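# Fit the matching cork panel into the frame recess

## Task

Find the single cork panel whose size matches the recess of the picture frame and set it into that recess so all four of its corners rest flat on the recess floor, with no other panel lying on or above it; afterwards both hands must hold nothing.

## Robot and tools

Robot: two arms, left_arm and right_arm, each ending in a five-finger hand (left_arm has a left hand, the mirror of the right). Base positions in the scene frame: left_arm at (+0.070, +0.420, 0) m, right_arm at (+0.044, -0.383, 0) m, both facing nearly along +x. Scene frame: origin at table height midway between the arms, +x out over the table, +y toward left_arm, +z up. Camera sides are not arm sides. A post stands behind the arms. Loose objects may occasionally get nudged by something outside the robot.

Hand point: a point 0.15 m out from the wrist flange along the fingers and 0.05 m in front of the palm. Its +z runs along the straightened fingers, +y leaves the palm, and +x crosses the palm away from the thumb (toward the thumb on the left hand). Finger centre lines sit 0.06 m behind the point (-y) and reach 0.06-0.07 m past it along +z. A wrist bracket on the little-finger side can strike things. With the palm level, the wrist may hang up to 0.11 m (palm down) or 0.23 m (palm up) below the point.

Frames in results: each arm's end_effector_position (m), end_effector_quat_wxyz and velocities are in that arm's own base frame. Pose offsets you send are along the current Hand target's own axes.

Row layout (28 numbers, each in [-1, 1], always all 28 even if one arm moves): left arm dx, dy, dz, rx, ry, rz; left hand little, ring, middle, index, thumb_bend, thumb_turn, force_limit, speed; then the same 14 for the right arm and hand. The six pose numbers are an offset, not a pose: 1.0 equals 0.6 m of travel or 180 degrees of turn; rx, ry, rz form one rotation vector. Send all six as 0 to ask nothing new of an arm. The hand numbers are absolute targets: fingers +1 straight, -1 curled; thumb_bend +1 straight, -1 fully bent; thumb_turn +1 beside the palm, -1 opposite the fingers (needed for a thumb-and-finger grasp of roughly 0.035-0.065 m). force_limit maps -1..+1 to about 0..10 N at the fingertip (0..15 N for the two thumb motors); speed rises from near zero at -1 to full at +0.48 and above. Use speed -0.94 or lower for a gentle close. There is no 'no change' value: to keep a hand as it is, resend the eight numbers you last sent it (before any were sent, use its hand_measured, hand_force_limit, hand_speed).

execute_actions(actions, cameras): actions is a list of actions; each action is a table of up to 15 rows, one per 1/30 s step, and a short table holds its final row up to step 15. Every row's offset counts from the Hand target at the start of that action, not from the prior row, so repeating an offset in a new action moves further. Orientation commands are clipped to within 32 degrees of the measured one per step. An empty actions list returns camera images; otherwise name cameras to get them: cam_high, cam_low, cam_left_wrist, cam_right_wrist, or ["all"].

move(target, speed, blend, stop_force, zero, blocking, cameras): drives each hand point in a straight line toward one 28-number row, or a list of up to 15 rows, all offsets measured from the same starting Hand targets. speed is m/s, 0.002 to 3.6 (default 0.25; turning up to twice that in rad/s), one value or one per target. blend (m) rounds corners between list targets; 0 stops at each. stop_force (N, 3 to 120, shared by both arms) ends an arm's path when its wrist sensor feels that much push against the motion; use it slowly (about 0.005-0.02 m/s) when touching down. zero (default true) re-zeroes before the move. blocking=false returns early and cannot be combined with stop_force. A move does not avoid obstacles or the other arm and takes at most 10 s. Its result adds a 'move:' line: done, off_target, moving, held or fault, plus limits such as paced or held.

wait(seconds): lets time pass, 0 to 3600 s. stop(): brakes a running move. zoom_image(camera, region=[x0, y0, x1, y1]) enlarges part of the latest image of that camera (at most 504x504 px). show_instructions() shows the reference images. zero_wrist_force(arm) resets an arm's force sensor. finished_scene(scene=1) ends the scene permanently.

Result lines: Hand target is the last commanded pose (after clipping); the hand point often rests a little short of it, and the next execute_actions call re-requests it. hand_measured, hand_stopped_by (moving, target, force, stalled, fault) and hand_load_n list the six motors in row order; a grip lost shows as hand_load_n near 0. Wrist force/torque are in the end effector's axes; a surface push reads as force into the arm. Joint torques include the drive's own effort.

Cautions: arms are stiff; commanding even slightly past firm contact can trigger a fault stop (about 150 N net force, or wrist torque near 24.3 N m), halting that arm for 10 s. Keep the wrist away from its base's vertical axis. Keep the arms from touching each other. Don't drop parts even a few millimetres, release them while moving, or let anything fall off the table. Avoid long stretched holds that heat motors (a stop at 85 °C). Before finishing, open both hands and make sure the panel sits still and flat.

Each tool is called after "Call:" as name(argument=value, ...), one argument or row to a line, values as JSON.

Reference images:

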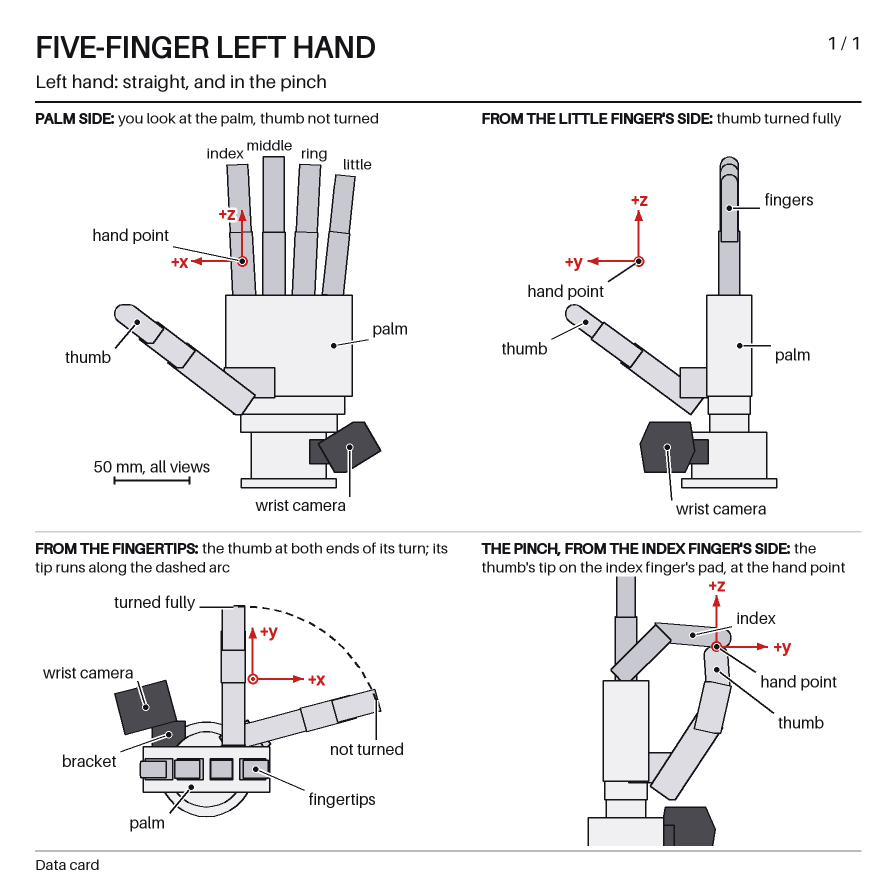

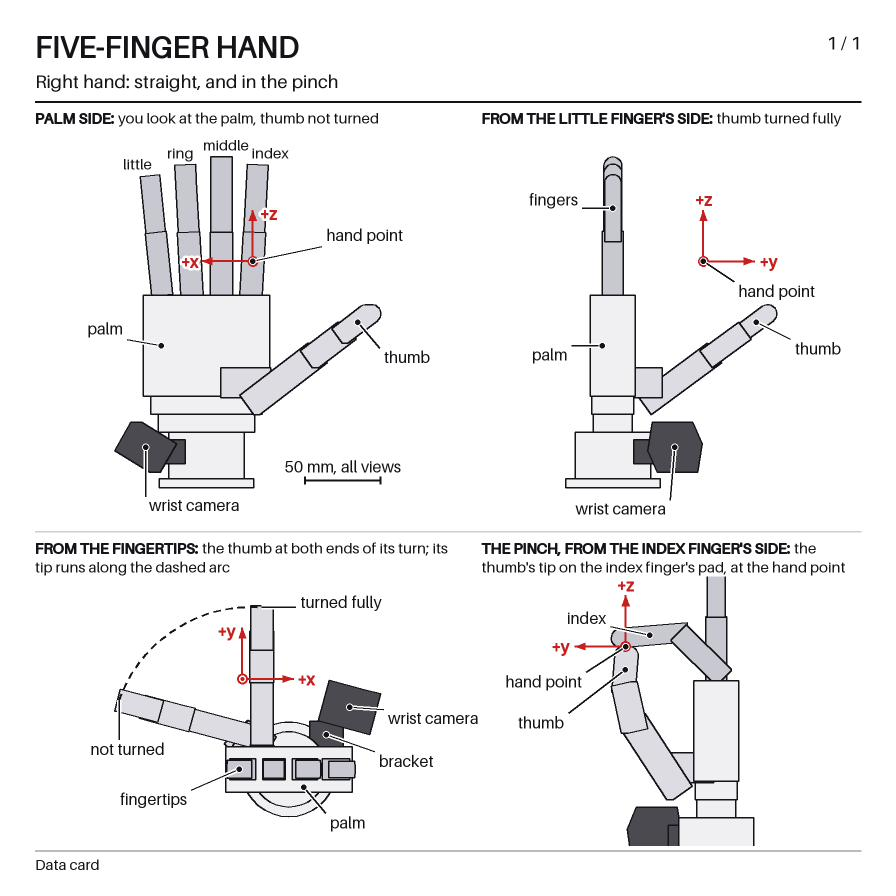

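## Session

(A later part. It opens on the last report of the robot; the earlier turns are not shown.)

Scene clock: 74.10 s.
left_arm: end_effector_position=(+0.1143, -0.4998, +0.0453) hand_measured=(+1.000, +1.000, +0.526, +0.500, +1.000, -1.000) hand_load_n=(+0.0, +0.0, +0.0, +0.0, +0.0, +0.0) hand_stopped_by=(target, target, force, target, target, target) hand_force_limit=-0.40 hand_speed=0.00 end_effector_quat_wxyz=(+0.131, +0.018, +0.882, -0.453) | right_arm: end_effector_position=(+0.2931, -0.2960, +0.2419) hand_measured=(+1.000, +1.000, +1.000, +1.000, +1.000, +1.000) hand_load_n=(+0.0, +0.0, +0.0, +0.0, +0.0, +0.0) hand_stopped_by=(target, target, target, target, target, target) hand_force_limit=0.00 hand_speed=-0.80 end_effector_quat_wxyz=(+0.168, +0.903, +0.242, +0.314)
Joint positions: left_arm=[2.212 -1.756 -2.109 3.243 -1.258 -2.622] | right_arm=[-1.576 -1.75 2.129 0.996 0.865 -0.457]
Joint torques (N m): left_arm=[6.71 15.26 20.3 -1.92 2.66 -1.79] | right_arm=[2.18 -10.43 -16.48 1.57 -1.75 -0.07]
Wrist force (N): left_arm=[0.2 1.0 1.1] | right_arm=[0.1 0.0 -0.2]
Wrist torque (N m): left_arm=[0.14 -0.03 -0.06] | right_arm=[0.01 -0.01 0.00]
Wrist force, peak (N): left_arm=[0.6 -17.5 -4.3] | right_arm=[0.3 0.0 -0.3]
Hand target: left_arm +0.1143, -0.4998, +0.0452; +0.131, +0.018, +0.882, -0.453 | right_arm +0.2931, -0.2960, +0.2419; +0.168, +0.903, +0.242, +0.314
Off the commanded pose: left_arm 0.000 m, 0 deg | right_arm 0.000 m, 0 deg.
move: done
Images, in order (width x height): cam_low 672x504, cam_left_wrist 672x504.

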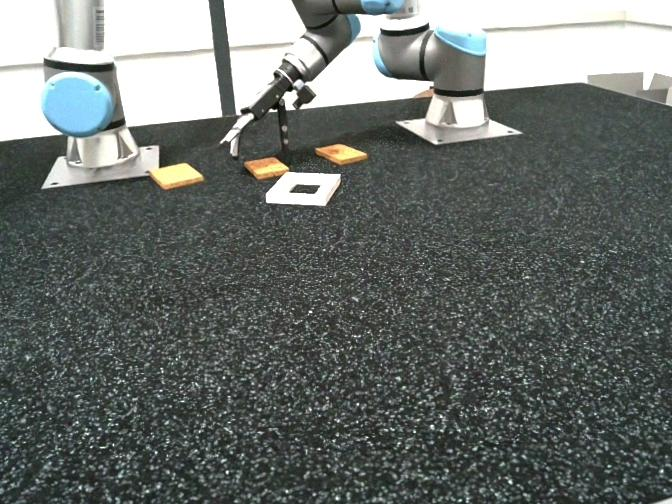

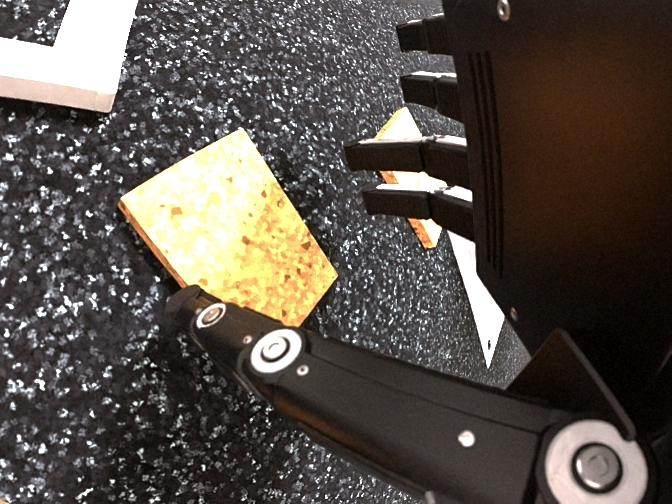

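Call:
move(
  target=[0.0060,0.0192,0.0134,0,0,0,1,1,0.5,0.5,1,-1,-0.4,0,0,0,0,0,0,0,1,1,1,1,1,1,0,-0.8],
  speed=0.06,
  cameras=["cam_left_wrist","cam_low"],
)

Call:
move(
  target=[0.0056,0.0179,0.0125,0,0,0,1,1,0.5,0.5,1,-1,-0.4,0,0,0,0,0,0,0,1,1,1,1,1,1,0,-0.8],
  speed=0.006,
  stop_force=3,
  cameras=["cam_left_wrist","cam_low"],
)

Call:
zoom_image(
  camera="cam_low",
  region=[205, 105, 305, 195],
)

Scene clock: 74.87 s.
left_arm: end_effector_position=(+0.1142, -0.4997, +0.0306) hand_measured=(+1.000, +1.000, +0.526, +0.500, +1.000, -1.000) hand_load_n=(+0.0, +0.0, +0.0, +0.0, +0.0, +0.5) hand_stopped_by=(target, target, force, target, target, target) hand_force_limit=-0.40 hand_speed=0.00 end_effector_quat_wxyz=(+0.131, +0.018, +0.882, -0.453) | right_arm: end_effector_position=(+0.2931, -0.2960, +0.2419) hand_measured=(+1.000, +1.000, +1.000, +1.000, +1.000, +1.000) hand_load_n=(+0.0, +0.0, +0.0, +0.0, +0.0, +0.0) hand_stopped_by=(target, target, target, target, target, target) hand_force_limit=0.00 hand_speed=-0.80 end_effector_quat_wxyz=(+0.168, +0.903, +0.242, +0.314)
Joint positions: left_arm=[2.212 -1.784 -2.124 3.285 -1.258 -2.622] | right_arm=[-1.576 -1.75 2.129 0.996 0.865 -0.457]
Joint torques (N m): left_arm=[0.26 35.7 21.32 -2.19 1.99 -1.38] | right_arm=[2.28 -10.54 -16.15 1.61 -1.85 -0.17]
Wrist force (N): left_arm=[0.3 1.1 1.3] | right_arm=[0.0 0.0 -0.1]
Wrist torque (N m): left_arm=[0.15 -0.06 0.00] | right_arm=[0.01 0.00 0.00]
Wrist force, peak (N): left_arm=[0.5 1.8 1.8] | right_arm=[0.2 0.1 -0.2]
Hand target: left_arm +0.1143, -0.4998, +0.0307; +0.131, +0.018, +0.882, -0.453 | right_arm +0.2931, -0.2960, +0.2419; +0.168, +0.903, +0.242, +0.314
Off the commanded pose: left_arm 0.000 m, 0 deg | right_arm 0.000 m, 0 deg.
move: done
Images, in order (width x height): cam_low 672x504, cam_left_wrist 672x504.

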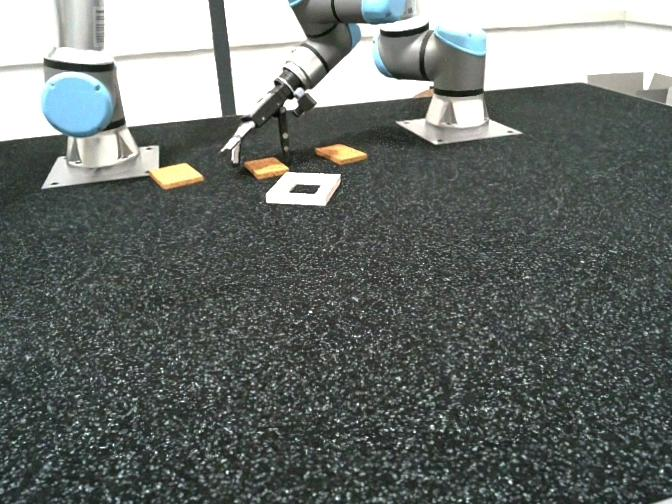

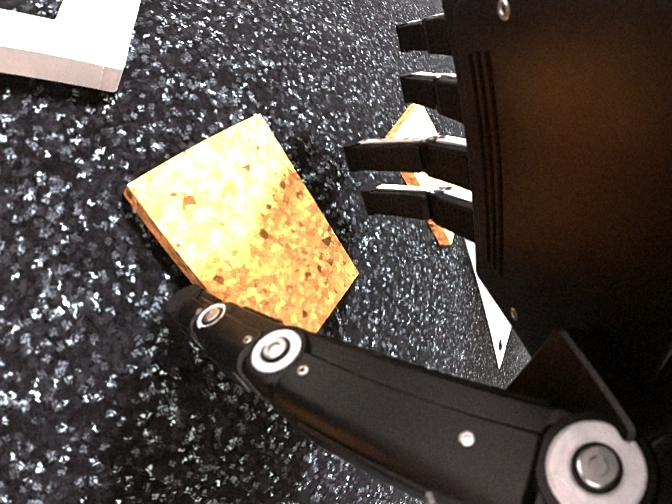

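Scene clock: 77.73 s.
left_arm: end_effector_position=(+0.1142, -0.4998, +0.0198) hand_measured=(+1.000, +1.000, +0.526, +0.500, +1.000, -1.000) hand_load_n=(+0.0, +0.0, +0.0, +0.0, +0.0, +0.0) hand_stopped_by=(target, target, force, target, target, target) hand_force_limit=-0.40 hand_speed=0.00 end_effector_quat_wxyz=(+0.131, +0.018, +0.882, -0.453) | right_arm: end_effector_position=(+0.2931, -0.2960, +0.2419) hand_measured=(+1.000, +1.000, +1.000, +1.000, +1.000, +1.000) hand_load_n=(+0.0, +0.0, +0.0, +0.5, +0.0, +0.0) hand_stopped_by=(target, target, target, target, target, target) hand_force_limit=0.00 hand_speed=-0.80 end_effector_quat_wxyz=(+0.168, +0.903, +0.242, +0.314)
Joint positions: left_arm=[2.212 -1.805 -2.135 3.317 -1.258 -2.622] | right_arm=[-1.576 -1.75 2.129 0.996 0.865 -0.457]
Joint torques (N m): left_arm=[-6.85 36.01 20.98 -2.09 -1.49 -1.38] | right_arm=[2.26 -10.44 -16.25 1.57 -1.79 -0.18]
Wrist force (N): left_arm=[0.2 -1.4 -0.3] | right_arm=[0.1 0.0 -0.3]
Wrist torque (N m): left_arm=[-0.06 -0.05 0.03] | right_arm=[0.01 -0.01 0.00]
Wrist force, peak (N): left_arm=[0.5 -3.1 -1.6] | right_arm=[0.2 -0.2 -0.3]
Hand target: left_arm +0.1143, -0.4998, +0.0198; +0.131, +0.018, +0.882, -0.453 (not the last commanded pose) | right_arm +0.2931, -0.2960, +0.2419; +0.168, +0.903, +0.242, +0.314
Off the commanded pose: left_arm 0.003 m, 0 deg | right_arm 0.000 m, 0 deg.
move: contact (left_arm)
Images, in order (width x height): cam_low 672x504, cam_left_wrist 672x504.

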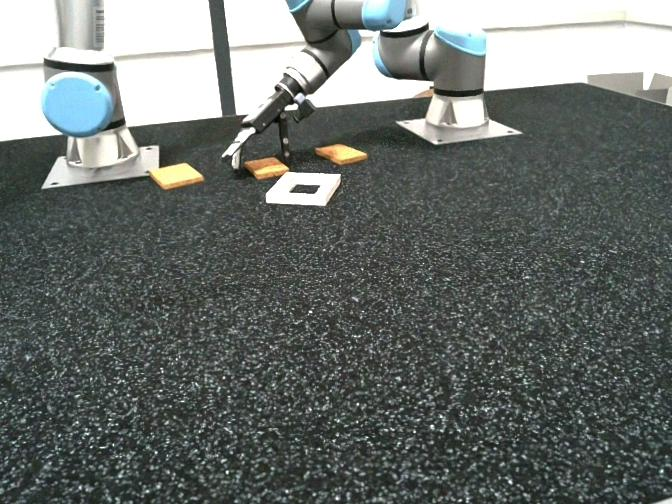

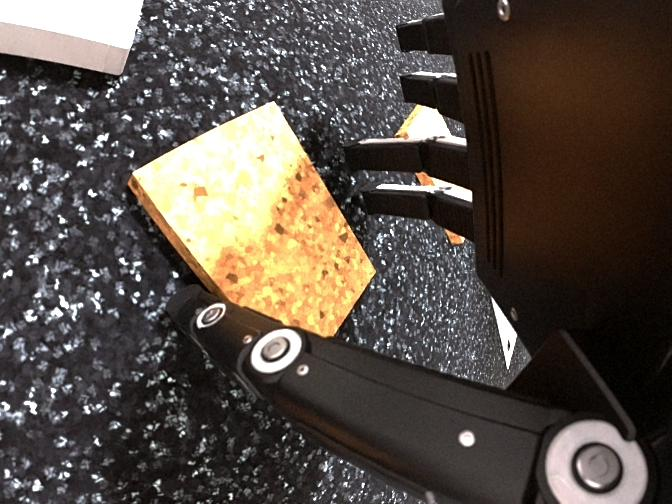

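Scaled by 5.040 from the camera's image (finer frame: 960x720).

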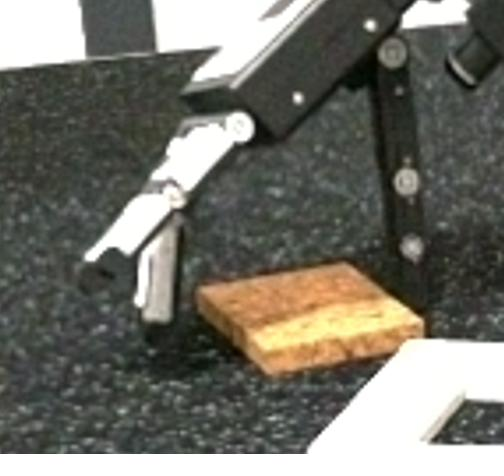

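Call:
move(
  target=[-0.0003,-0.0008,-0.0006,0,0,0,1,1,-0.1,-0.1,1,-1,-0.4,-0.9,0,0,0,0,0,0,1,1,1,1,1,1,0,-0.8],
  speed=0.02,
  cameras=["cam_left_wrist","cam_low"],
)

Call:
zoom_image(
  camera="cam_low",
  region=[205, 105, 305, 195],
)

Call:
zoom_image(
  camera="cam_left_wrist",
  region=[100, 80, 440, 400],
)

Scene clock: 79.80 s.
left_arm: end_effector_position=(+0.1143, -0.4998, +0.0204) hand_measured=(+1.000, +1.000, +0.080, +0.054, +1.000, -1.000) hand_load_n=(+0.0, -0.5, +4.5, +3.0, +0.5, +0.5) hand_stopped_by=(target, target, force, force, target, target) hand_force_limit=-0.40 hand_speed=-0.90 end_effector_quat_wxyz=(+0.131, +0.018, +0.882, -0.453) | right_arm: end_effector_position=(+0.2931, -0.2960, +0.2419) hand_measured=(+1.000, +1.000, +1.000, +1.000, +1.000, +1.000) hand_load_n=(+0.0, +0.0, +0.0, +0.0, -0.5, +0.0) hand_stopped_by=(target, target, target, target, target, target) hand_force_limit=0.00 hand_speed=-0.80 end_effector_quat_wxyz=(+0.168, +0.903, +0.242, +0.314)
Joint positions: left_arm=[2.212 -1.804 -2.134 3.315 -1.258 -2.622] | right_arm=[-1.576 -1.75 2.129 0.996 0.865 -0.457]
Joint torques (N m): left_arm=[7.32 15.89 9.19 0.81 2.41 1.47] | right_arm=[2.46 -10.47 -15.88 1.69 -1.93 -0.05]
Wrist force (N): left_arm=[0.0 0.6 0.8] | right_arm=[0.2 0.1 -0.2]
Wrist torque (N m): left_arm=[0.13 -0.03 0.02] | right_arm=[0.02 -0.02 0.01]
Wrist force, peak (N): left_arm=[0.3 1.7 1.2] | right_arm=[0.4 0.1 -0.3]
Hand target: left_arm +0.1143, -0.4998, +0.0204; +0.131, +0.018, +0.882, -0.453 | right_arm +0.2931, -0.2960, +0.2419; +0.168, +0.903, +0.242, +0.314
Off the commanded pose: left_arm 0.000 m, 0 deg | right_arm 0.000 m, 0 deg.
move: done
Images, in order (width x height): cam_low 672x504, cam_left_wrist 672x504.

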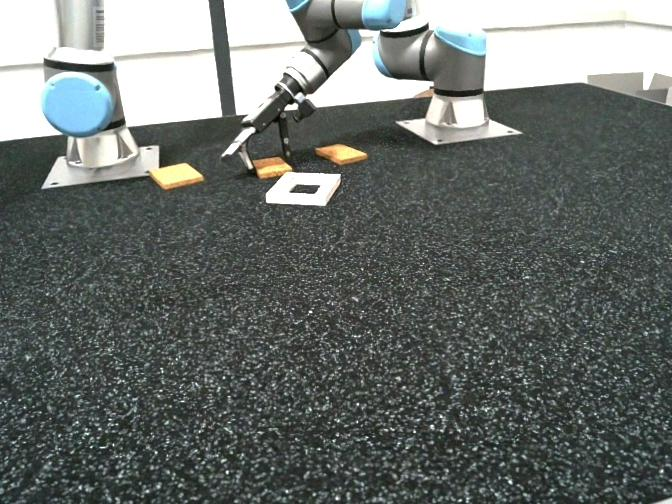

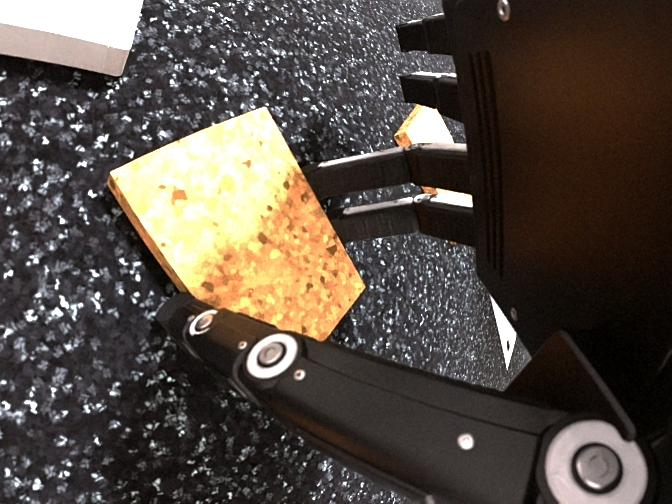

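Scaled by 5.040 from the camera's image (finer frame: 960x720).

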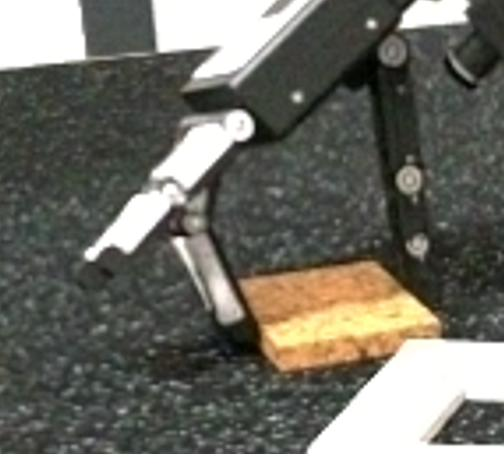

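Scaled by 1.482 from the camera's image (finer frame: 960x720).

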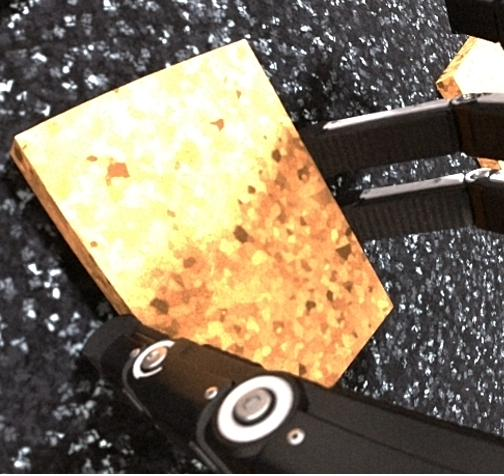

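Call:
move(
  target=[-0.0207,-0.0662,-0.0463,0,0,0,1,1,-0.1,-0.1,1,-1,-0.4,-0.9,0,0,0,0,0,0,1,1,1,1,1,1,0,-0.8],
  speed=0.05,
  cameras=["cam_left_wrist","cam_low"],
)

Call:
zoom_image(
  camera="cam_low",
  region=[205, 85, 305, 185],
)

Call:
zoom_image(
  camera="cam_left_wrist",
  region=[100, 80, 440, 400],
)

Scene clock: 82.23 s.
left_arm: end_effector_position=(+0.1144, -0.4998, +0.0706) hand_measured=(+1.000, +1.000, +0.080, +0.054, +1.000, -1.000) hand_load_n=(+0.0, +0.0, +4.5, +3.0, +1.0, +1.0) hand_stopped_by=(target, target, force, force, target, target) hand_force_limit=-0.40 hand_speed=-0.90 end_effector_quat_wxyz=(+0.131, +0.018, +0.882, -0.453) | right_arm: end_effector_position=(+0.2931, -0.2960, +0.2419) hand_measured=(+1.000, +1.000, +1.000, +1.000, +1.000, +1.000) hand_load_n=(-0.5, +0.0, +0.0, +0.0, +0.0, +0.0) hand_stopped_by=(target, target, target, target, target, target) hand_force_limit=0.00 hand_speed=-0.80 end_effector_quat_wxyz=(+0.168, +0.903, +0.242, +0.314)
Joint positions: left_arm=[2.212 -1.713 -2.079 3.169 -1.258 -2.622] | right_arm=[-1.576 -1.75 2.129 0.996 0.865 -0.457]
Joint torques (N m): left_arm=[6.81 13.6 9.82 1.63 2.97 1.82] | right_arm=[1.83 -10.29 -16.15 1.51 -1.93 -0.06]
Wrist force (N): left_arm=[0.4 1.2 1.4] | right_arm=[0.1 0.1 -0.2]
Wrist torque (N m): left_arm=[0.12 -0.04 0.00] | right_arm=[0.03 -0.01 0.01]
Wrist force, peak (N): left_arm=[0.3 1.6 1.5] | right_arm=[0.3 -0.1 -0.3]
Hand target: left_arm +0.1143, -0.4998, +0.0705; +0.131, +0.018, +0.882, -0.453 | right_arm +0.2931, -0.2960, +0.2419; +0.168, +0.903, +0.242, +0.314
Off the commanded pose: left_arm 0.000 m, 0 deg | right_arm 0.000 m, 0 deg.
move: done
Images, in order (width x height): cam_low 672x504, cam_left_wrist 672x504.

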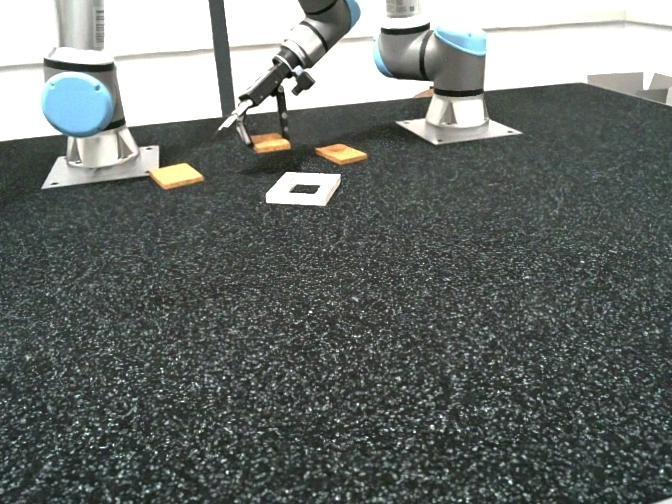

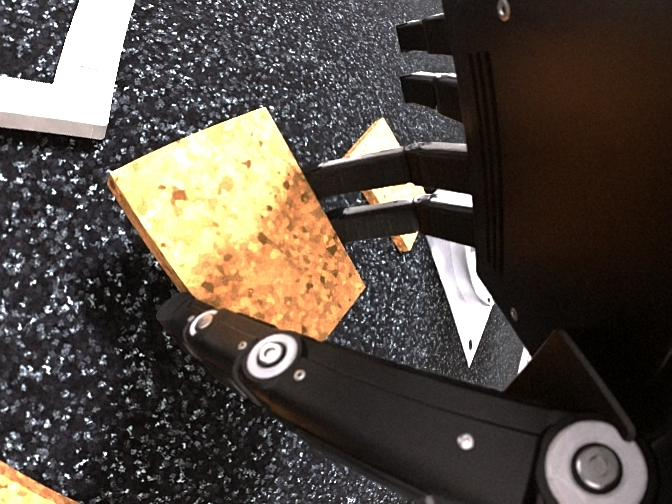

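Scaled by 5.040 from the camera's image (finer frame: 960x720).

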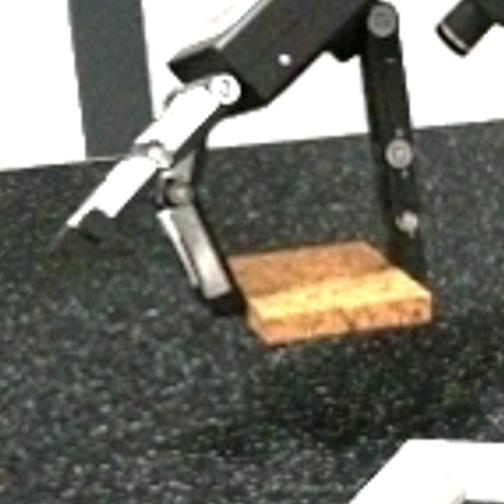

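Scaled by 1.482 from the camera's image (finer frame: 960x720).

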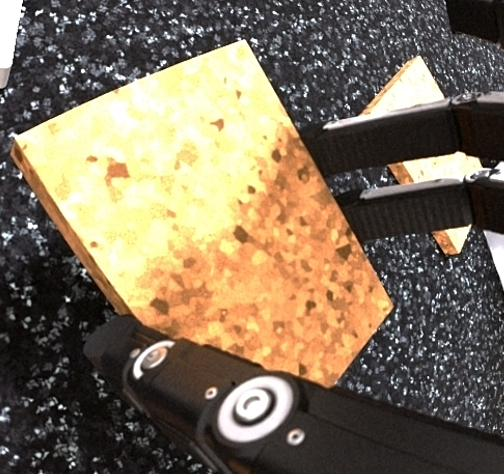

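Call:
zoom_image(
  camera="cam_left_wrist",
  region=[0, 0, 160, 150],
)

Call:
zoom_image(
  camera="cam_left_wrist",
  region=[80, 90, 400, 370],
)

Scaled by 3.150 from the camera's image (finer frame: 960x720).

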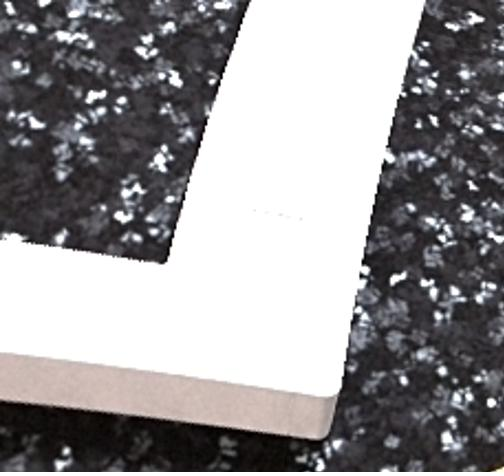

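Scaled by 1.575 from the camera's image (finer frame: 960x720).

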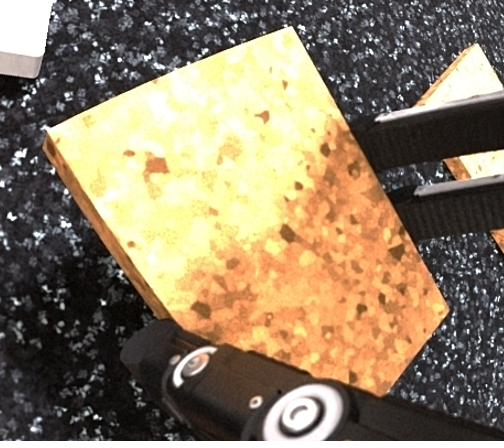

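Call:
move(
  target=[-0.1585,-0.0867,0.0763,0.0448,0.1434,0.1002,1,1,-0.1,-0.1,1,-1,-0.4,-0.9,0,0,0,0,0,0,1,1,1,1,1,1,0,-0.8],
  speed=0.1,
  cameras=["all"],
)

Call:
zoom_image(
  camera="cam_left_wrist",
  region=[0, 60, 300, 360],
)

Scene clock: 87.27 s.
left_arm: end_effector_position=(+0.2082, -0.5588, +0.1098) hand_measured=(+1.000, +1.000, +0.080, +0.054, +1.000, -1.000) hand_load_n=(+0.0, +0.0, +4.0, +3.0, +0.5, +1.0) hand_stopped_by=(target, target, force, force, target, target) hand_force_limit=-0.40 hand_speed=-0.90 end_effector_quat_wxyz=(-0.001, +0.264, +0.841, -0.472) | right_arm: end_effector_position=(+0.2931, -0.2960, +0.2419) hand_measured=(+1.000, +1.000, +1.000, +1.000, +1.000, +1.000) hand_load_n=(+0.0, +0.0, +0.0, +0.0, +0.0, +0.0) hand_stopped_by=(target, target, target, target, target, target) hand_force_limit=0.00 hand_speed=-0.80 end_effector_quat_wxyz=(+0.168, +0.903, +0.242, +0.314)
Joint positions: left_arm=[2.447 -2.068 -1.557 2.572 -0.692 -1.906] | right_arm=[-1.576 -1.75 2.129 0.996 0.865 -0.457]
Joint torques (N m): left_arm=[-9.94 51.02 16.6 -1.15 -1.65 -0.17] | right_arm=[2.47 -10.6 -16.03 1.61 -1.91 -0.02]
Wrist force (N): left_arm=[0.4 0.6 1.0] | right_arm=[0.3 0.0 -0.2]
Wrist torque (N m): left_arm=[0.01 -0.03 0.13] | right_arm=[0.00 -0.03 0.01]
Wrist force, peak (N): left_arm=[0.4 1.2 1.8] | right_arm=[0.4 0.0 -0.3]
Hand target: left_arm +0.2081, -0.5588, +0.1099; -0.001, +0.264, +0.841, -0.472 | right_arm +0.2931, -0.2960, +0.2419; +0.168, +0.903, +0.242, +0.314
Off the commanded pose: left_arm 0.000 m, 0 deg | right_arm 0.000 m, 0 deg.
move: done

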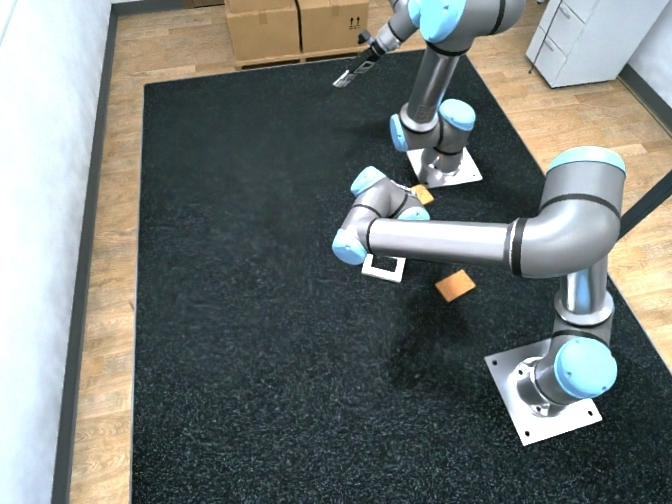

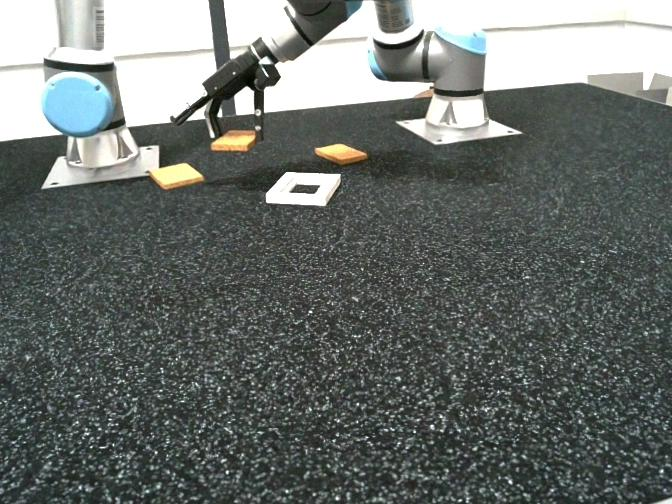

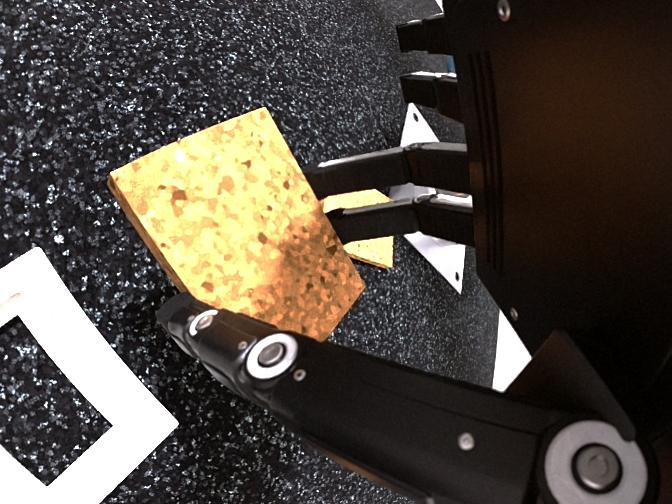

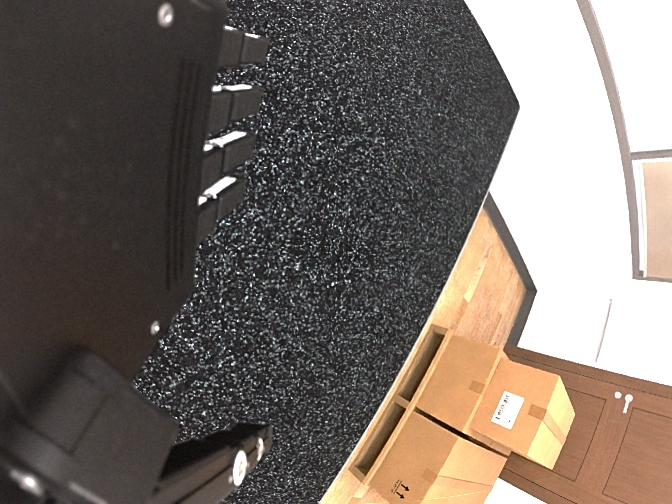

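Scaled by 1.680 from the camera's image (finer frame: 960x720).

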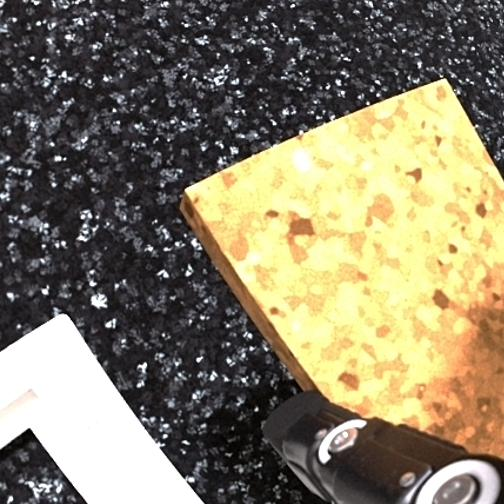

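Call:
zoom_image(
  camera="cam_left_wrist",
  region=[0, 230, 200, 504],
)

Scaled by 1.839 from the camera's image (finer frame: 960x720).

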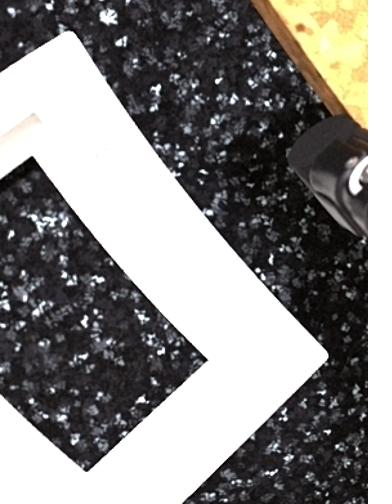

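Call:
move(
  target=[0.0289,0.0926,0.0647,0,0,0,1,1,-0.1,-0.1,1,-1,-0.4,-0.9,0,0,0,0,0,0,1,1,1,1,1,1,0,-0.8],
  speed=0.08,
)

Call:
move(
  target=[0.0083,0.0265,0.0185,0,0,0,1,1,-0.1,-0.1,1,-1,-0.4,-0.9,0,0,0,0,0,0,1,1,1,1,1,1,0,-0.8],
  speed=0.01,
  stop_force=3,
  cameras=["cam_left_wrist"],
)

Scene clock: 99.70 s.
left_arm: end_effector_position=(+0.2081, -0.5588, +0.0398) hand_measured=(+1.000, +1.000, +0.080, +0.054, +1.000, -1.000) hand_load_n=(+0.0, +0.0, +4.0, +3.0, +0.5, +1.0) hand_stopped_by=(target, target, force, force, target, target) hand_force_limit=-0.40 hand_speed=-0.90 end_effector_quat_wxyz=(-0.001, +0.264, +0.841, -0.472) | right_arm: end_effector_position=(+0.2931, -0.2960, +0.2419) hand_measured=(+1.000, +1.000, +1.000, +1.000, +1.000, +1.000) hand_load_n=(+0.0, +0.5, +0.0, +0.0, +0.0, +0.0) hand_stopped_by=(target, target, target, target, target, target) hand_force_limit=0.00 hand_speed=-0.80 end_effector_quat_wxyz=(+0.168, +0.903, +0.242, +0.314)
Joint positions: left_arm=[2.447 -2.156 -1.623 2.726 -0.692 -1.906] | right_arm=[-1.576 -1.75 2.129 0.996 0.865 -0.457]
Joint torques (N m): left_arm=[-9.63 52.58 22.51 -3.59 -1.63 -1.6] | right_arm=[2.37 -10.16 -15.97 1.62 -1.98 0.01]
Wrist force (N): left_arm=[0.3 0.8 1.1] | right_arm=[0.0 0.0 -0.3]
Wrist torque (N m): left_arm=[0.05 -0.04 0.12] | right_arm=[0.02 0.01 0.00]
Wrist force, peak (N): left_arm=[0.9 1.7 1.4] | right_arm=[0.3 0.0 -0.3]
Hand target: left_arm +0.2081, -0.5588, +0.0399; -0.001, +0.264, +0.841, -0.472 | right_arm +0.2931, -0.2960, +0.2419; +0.168, +0.903, +0.242, +0.314
Off the commanded pose: left_arm 0.000 m, 0 deg | right_arm 0.000 m, 0 deg.
move: done

Scene clock: 102.67 s.
left_arm: end_effector_position=(+0.2081, -0.5588, +0.0208) hand_measured=(+1.000, +1.000, +0.080, +0.054, +1.000, -1.000) hand_load_n=(+0.0, +0.0, +4.0, +3.0, +1.0, +0.5) hand_stopped_by=(target, target, force, force, target, target) hand_force_limit=-0.40 hand_speed=-0.90 end_effector_quat_wxyz=(-0.001, +0.264, +0.841, -0.472) | right_arm: end_effector_position=(+0.2931, -0.2960, +0.2419) hand_measured=(+1.000, +1.000, +1.000, +1.000, +1.000, +1.000) hand_load_n=(+0.0, +0.0, +0.0, +0.0, +0.0, +0.0) hand_stopped_by=(target, target, target, target, target, target) hand_force_limit=0.00 hand_speed=-0.80 end_effector_quat_wxyz=(+0.168, +0.903, +0.242, +0.314)
Joint positions: left_arm=[2.447 -2.183 -1.636 2.766 -0.692 -1.906] | right_arm=[-1.576 -1.75 2.129 0.996 0.865 -0.457]
Joint torques (N m): left_arm=[-6.22 53.63 21.84 -3.44 -1.67 1.12] | right_arm=[2.55 -10.05 -16.02 1.5 -1.99 0.03]
Wrist force (N): left_arm=[0.6 1.0 0.9] | right_arm=[0.1 0.2 -0.1]
Wrist torque (N m): left_arm=[0.10 -0.09 0.14] | right_arm=[0.03 -0.01 0.01]
Wrist force, peak (N): left_arm=[-0.3 -6.4 -2.0] | right_arm=[0.3 0.1 -0.2]
Hand target: left_arm +0.2081, -0.5588, +0.0208; -0.001, +0.264, +0.841, -0.472 (not the last commanded pose) | right_arm +0.2931, -0.2960, +0.2419; +0.168, +0.903, +0.242, +0.314
Off the commanded pose: left_arm 0.001 m, 0 deg | right_arm 0.000 m, 0 deg.
move: contact (left_arm)

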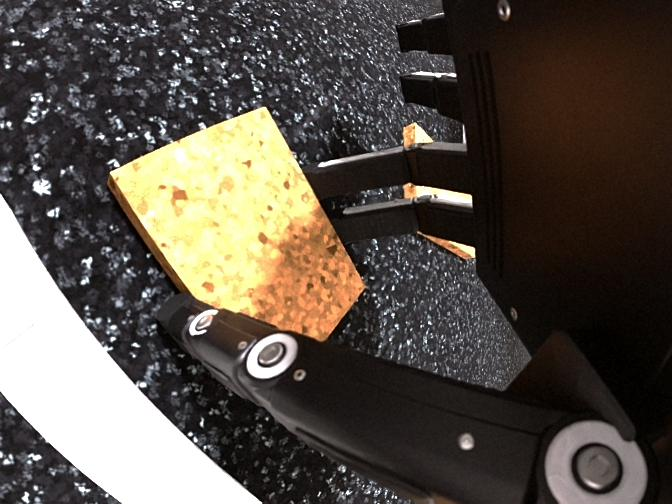

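Call:
move(
  target=[0,0,0,0,0,0,1,1,0.5,0.5,1,-1,-0.4,-0.8,0,0,0,0,0,0,1,1,1,1,1,1,0,-0.8],
  cameras=["cam_left_wrist","cam_low"],
)

Call:
zoom_image(
  camera="cam_left_wrist",
  region=[0, 80, 400, 480],
)

Scene clock: 103.87 s.
left_arm: end_effector_position=(+0.2081, -0.5588, +0.0208) hand_measured=(+1.000, +1.000, +0.500, +0.500, +1.000, -1.000) hand_load_n=(+0.0, -0.5, +0.0, +0.0, +0.0, +0.0) hand_stopped_by=(target, target, target, target, target, target) hand_force_limit=-0.40 hand_speed=-0.80 end_effector_quat_wxyz=(-0.001, +0.264, +0.841, -0.472) | right_arm: end_effector_position=(+0.2931, -0.2960, +0.2419) hand_measured=(+1.000, +1.000, +1.000, +1.000, +1.000, +1.000) hand_load_n=(+0.0, +0.0, +0.0, +0.0, +0.0, +0.0) hand_stopped_by=(target, target, target, target, target, target) hand_force_limit=0.00 hand_speed=-0.80 end_effector_quat_wxyz=(+0.168, +0.903, +0.242, +0.314)
Joint positions: left_arm=[2.447 -2.183 -1.636 2.766 -0.692 -1.906] | right_arm=[-1.576 -1.75 2.129 0.996 0.865 -0.457]
Joint torques (N m): left_arm=[-2.06 50.23 20.23 -3.15 -1.61 1.22] | right_arm=[2.82 -10.72 -15.95 1.58 -2.01 -0.04]
Wrist force (N): left_arm=[0.7 0.9 0.6] | right_arm=[0.0 0.0 -0.3]
Wrist torque (N m): left_arm=[0.08 -0.09 0.13] | right_arm=[0.01 0.01 0.00]
Wrist force, peak (N): left_arm=[0.9 1.1 0.8] | right_arm=[0.3 0.1 -0.3]
Hand target: left_arm +0.2081, -0.5588, +0.0208; -0.001, +0.264, +0.841, -0.472 | right_arm +0.2931, -0.2960, +0.2419; +0.168, +0.903, +0.242, +0.314
Off the commanded pose: left_arm 0.000 m, 0 deg | right_arm 0.000 m, 0 deg.
move: done
Images, in order (width x height): cam_low 672x504, cam_left_wrist 672x504.

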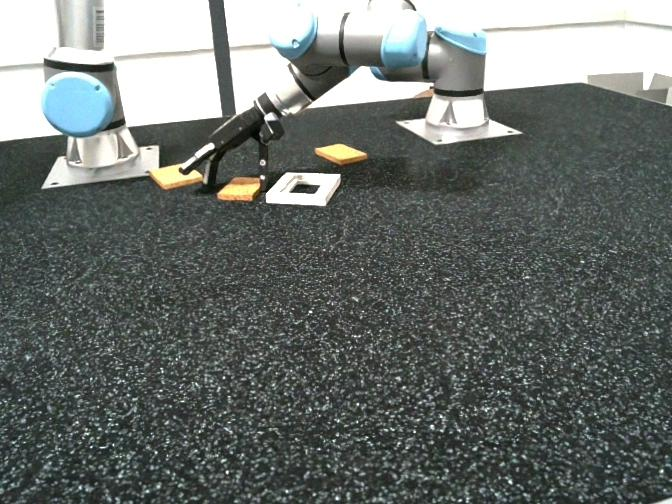

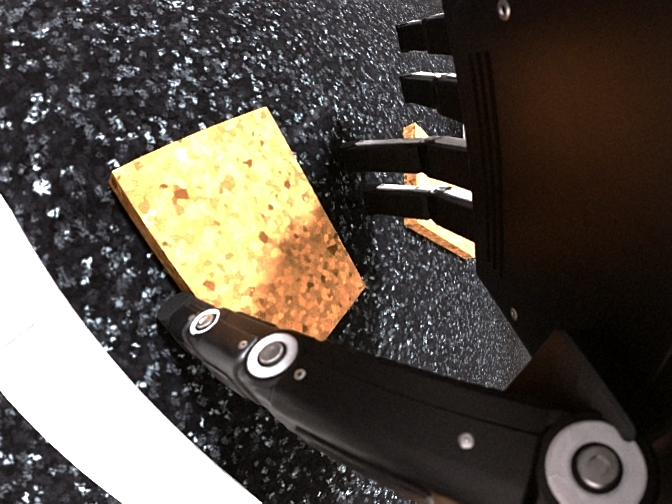

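Scaled by 1.260 from the camera's image (finer frame: 960x720).

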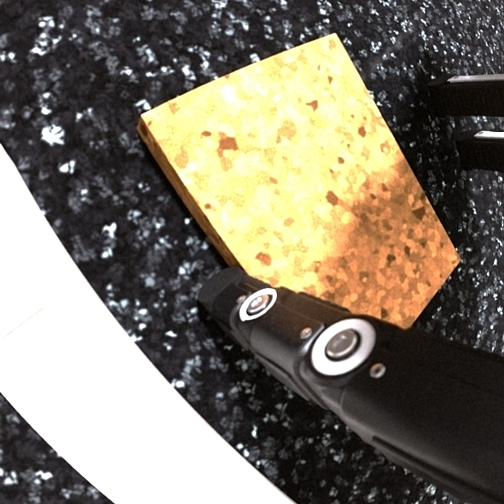

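Call:
move(
  target=[
    [-0.0331,-0.1059,-0.074,0,0,0,1,1,0.5,0.5,1,-1,-0.4,0,0,0,0,0,0,0,1,1,1,1,1,1,0,-0.8],
    [0.0153,0.0522,-0.2532,-0.2018,-0.3245,0.077,1,1,1,1,1,-1,-0.4,0,0,0,0,0,0,0,1,1,1,1,1,1,0,-0.8],
  ],
  speed=[0.1,0.2],
  cameras=["cam_left_wrist","cam_low"],
)

Call:
zoom_image(
  camera="cam_left_wrist",
  region=[210, 130, 460, 380],
)

Scene clock: 109.83 s.
left_arm: end_effector_position=(+0.2521, -0.4212, +0.0779) hand_measured=(+1.000, +1.000, +1.000, +1.000, +1.000, -1.000) hand_load_n=(+0.0, +0.0, +0.0, +0.0, +0.0, +0.5) hand_stopped_by=(target, target, target, target, target, target) hand_force_limit=-0.40 hand_speed=0.00 end_effector_quat_wxyz=(+0.534, +0.086, +0.799, -0.262) | right_arm: end_effector_position=(+0.2931, -0.2960, +0.2419) hand_measured=(+1.000, +1.000, +1.000, +1.000, +1.000, +1.000) hand_load_n=(+0.0, +0.0, -0.5, +0.0, +0.0, +0.0) hand_stopped_by=(target, target, target, target, target, target) hand_force_limit=0.00 hand_speed=-0.80 end_effector_quat_wxyz=(+0.168, +0.903, +0.242, +0.314)
Joint positions: left_arm=[2.081 -1.762 -2.201 3.628 -2.045 -2.078] | right_arm=[-1.576 -1.75 2.129 0.996 0.865 -0.457]
Joint torques (N m): left_arm=[7.49 35.75 22.08 2.28 -2.79 -1.71] | right_arm=[2.94 -10.71 -15.95 1.5 -2.17 0.02]
Wrist force (N): left_arm=[0.6 -0.4 0.9] | right_arm=[0.2 0.0 -0.1]
Wrist torque (N m): left_arm=[0.00 0.09 0.01] | right_arm=[0.00 -0.03 0.01]
Wrist force, peak (N): left_arm=[1.1 2.0 1.5] | right_arm=[0.1 0.0 -0.5]
Hand target: left_arm +0.2521, -0.4212, +0.0779; +0.534, +0.086, +0.799, -0.262 | right_arm +0.2931, -0.2960, +0.2419; +0.168, +0.903, +0.242, +0.314
Off the commanded pose: left_arm 0.000 m, 0 deg | right_arm 0.000 m, 0 deg.
move: done
Images, in order (width x height): cam_low 672x504, cam_left_wrist 672x504.

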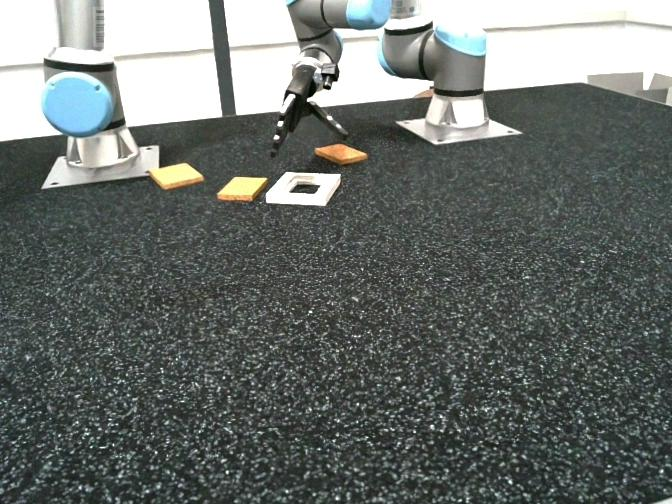

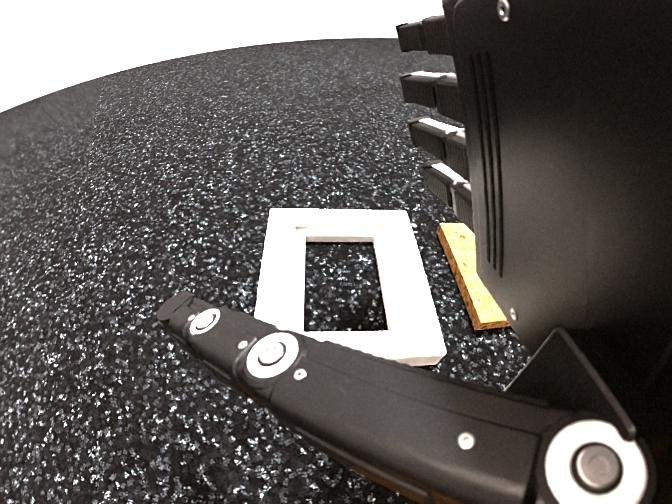

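Scaled by 2.016 from the camera's image (finer frame: 960x720).

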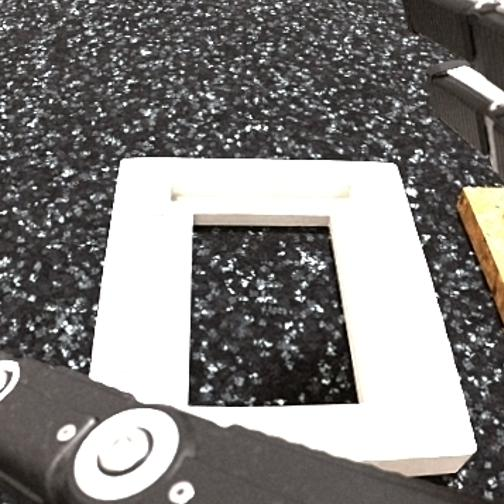

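Call:
zoom_image(
  camera="cam_left_wrist",
  region=[255, 200, 355, 300],
)

Call:
zoom_image(
  camera="cam_left_wrist",
  region=[350, 200, 450, 370],
)

Scaled by 5.040 from the camera's image (finer frame: 960x720).

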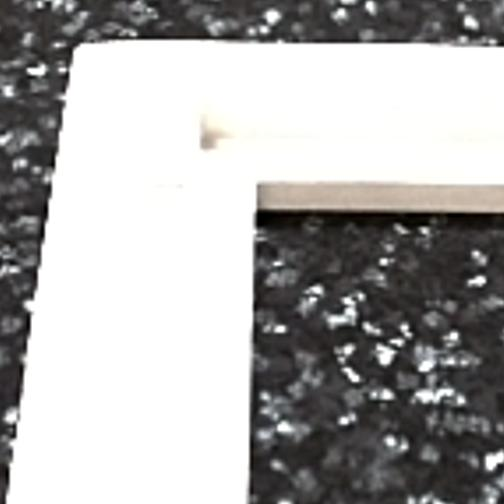

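Scaled by 2.965 from the camera's image (finer frame: 960x720).

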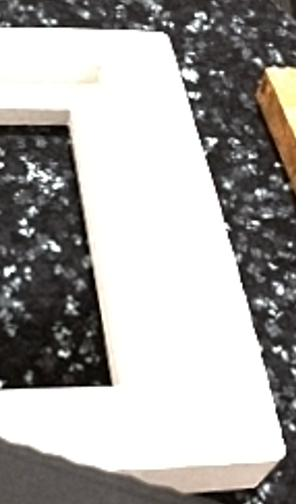

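Call:
zoom_image(
  camera="cam_low",
  region=[260, 160, 350, 215],
)

Call:
zoom_image(
  camera="cam_left_wrist",
  region=[250, 200, 320, 270],
)

Call:
zoom_image(
  camera="cam_left_wrist",
  region=[360, 200, 450, 290],
)

Scaled by 5.600 from the camera's image (finer frame: 960x720).

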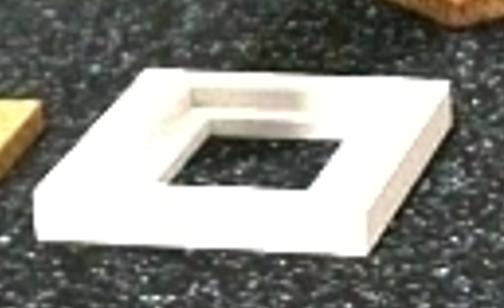

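Scaled by 7.200 from the camera's image (finer frame: 960x720).

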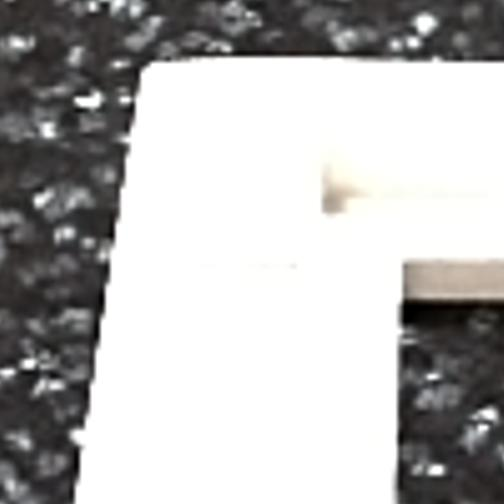

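Scaled by 5.600 from the camera's image (finer frame: 960x720).

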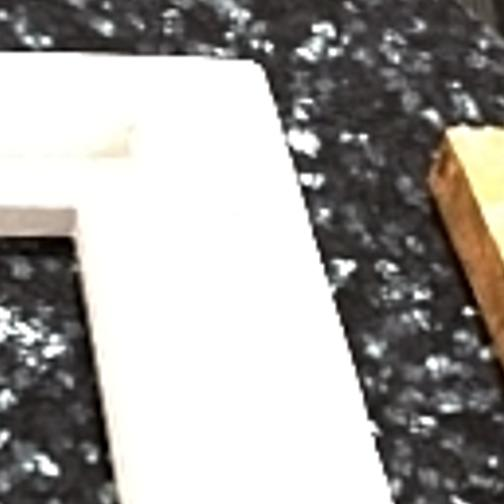

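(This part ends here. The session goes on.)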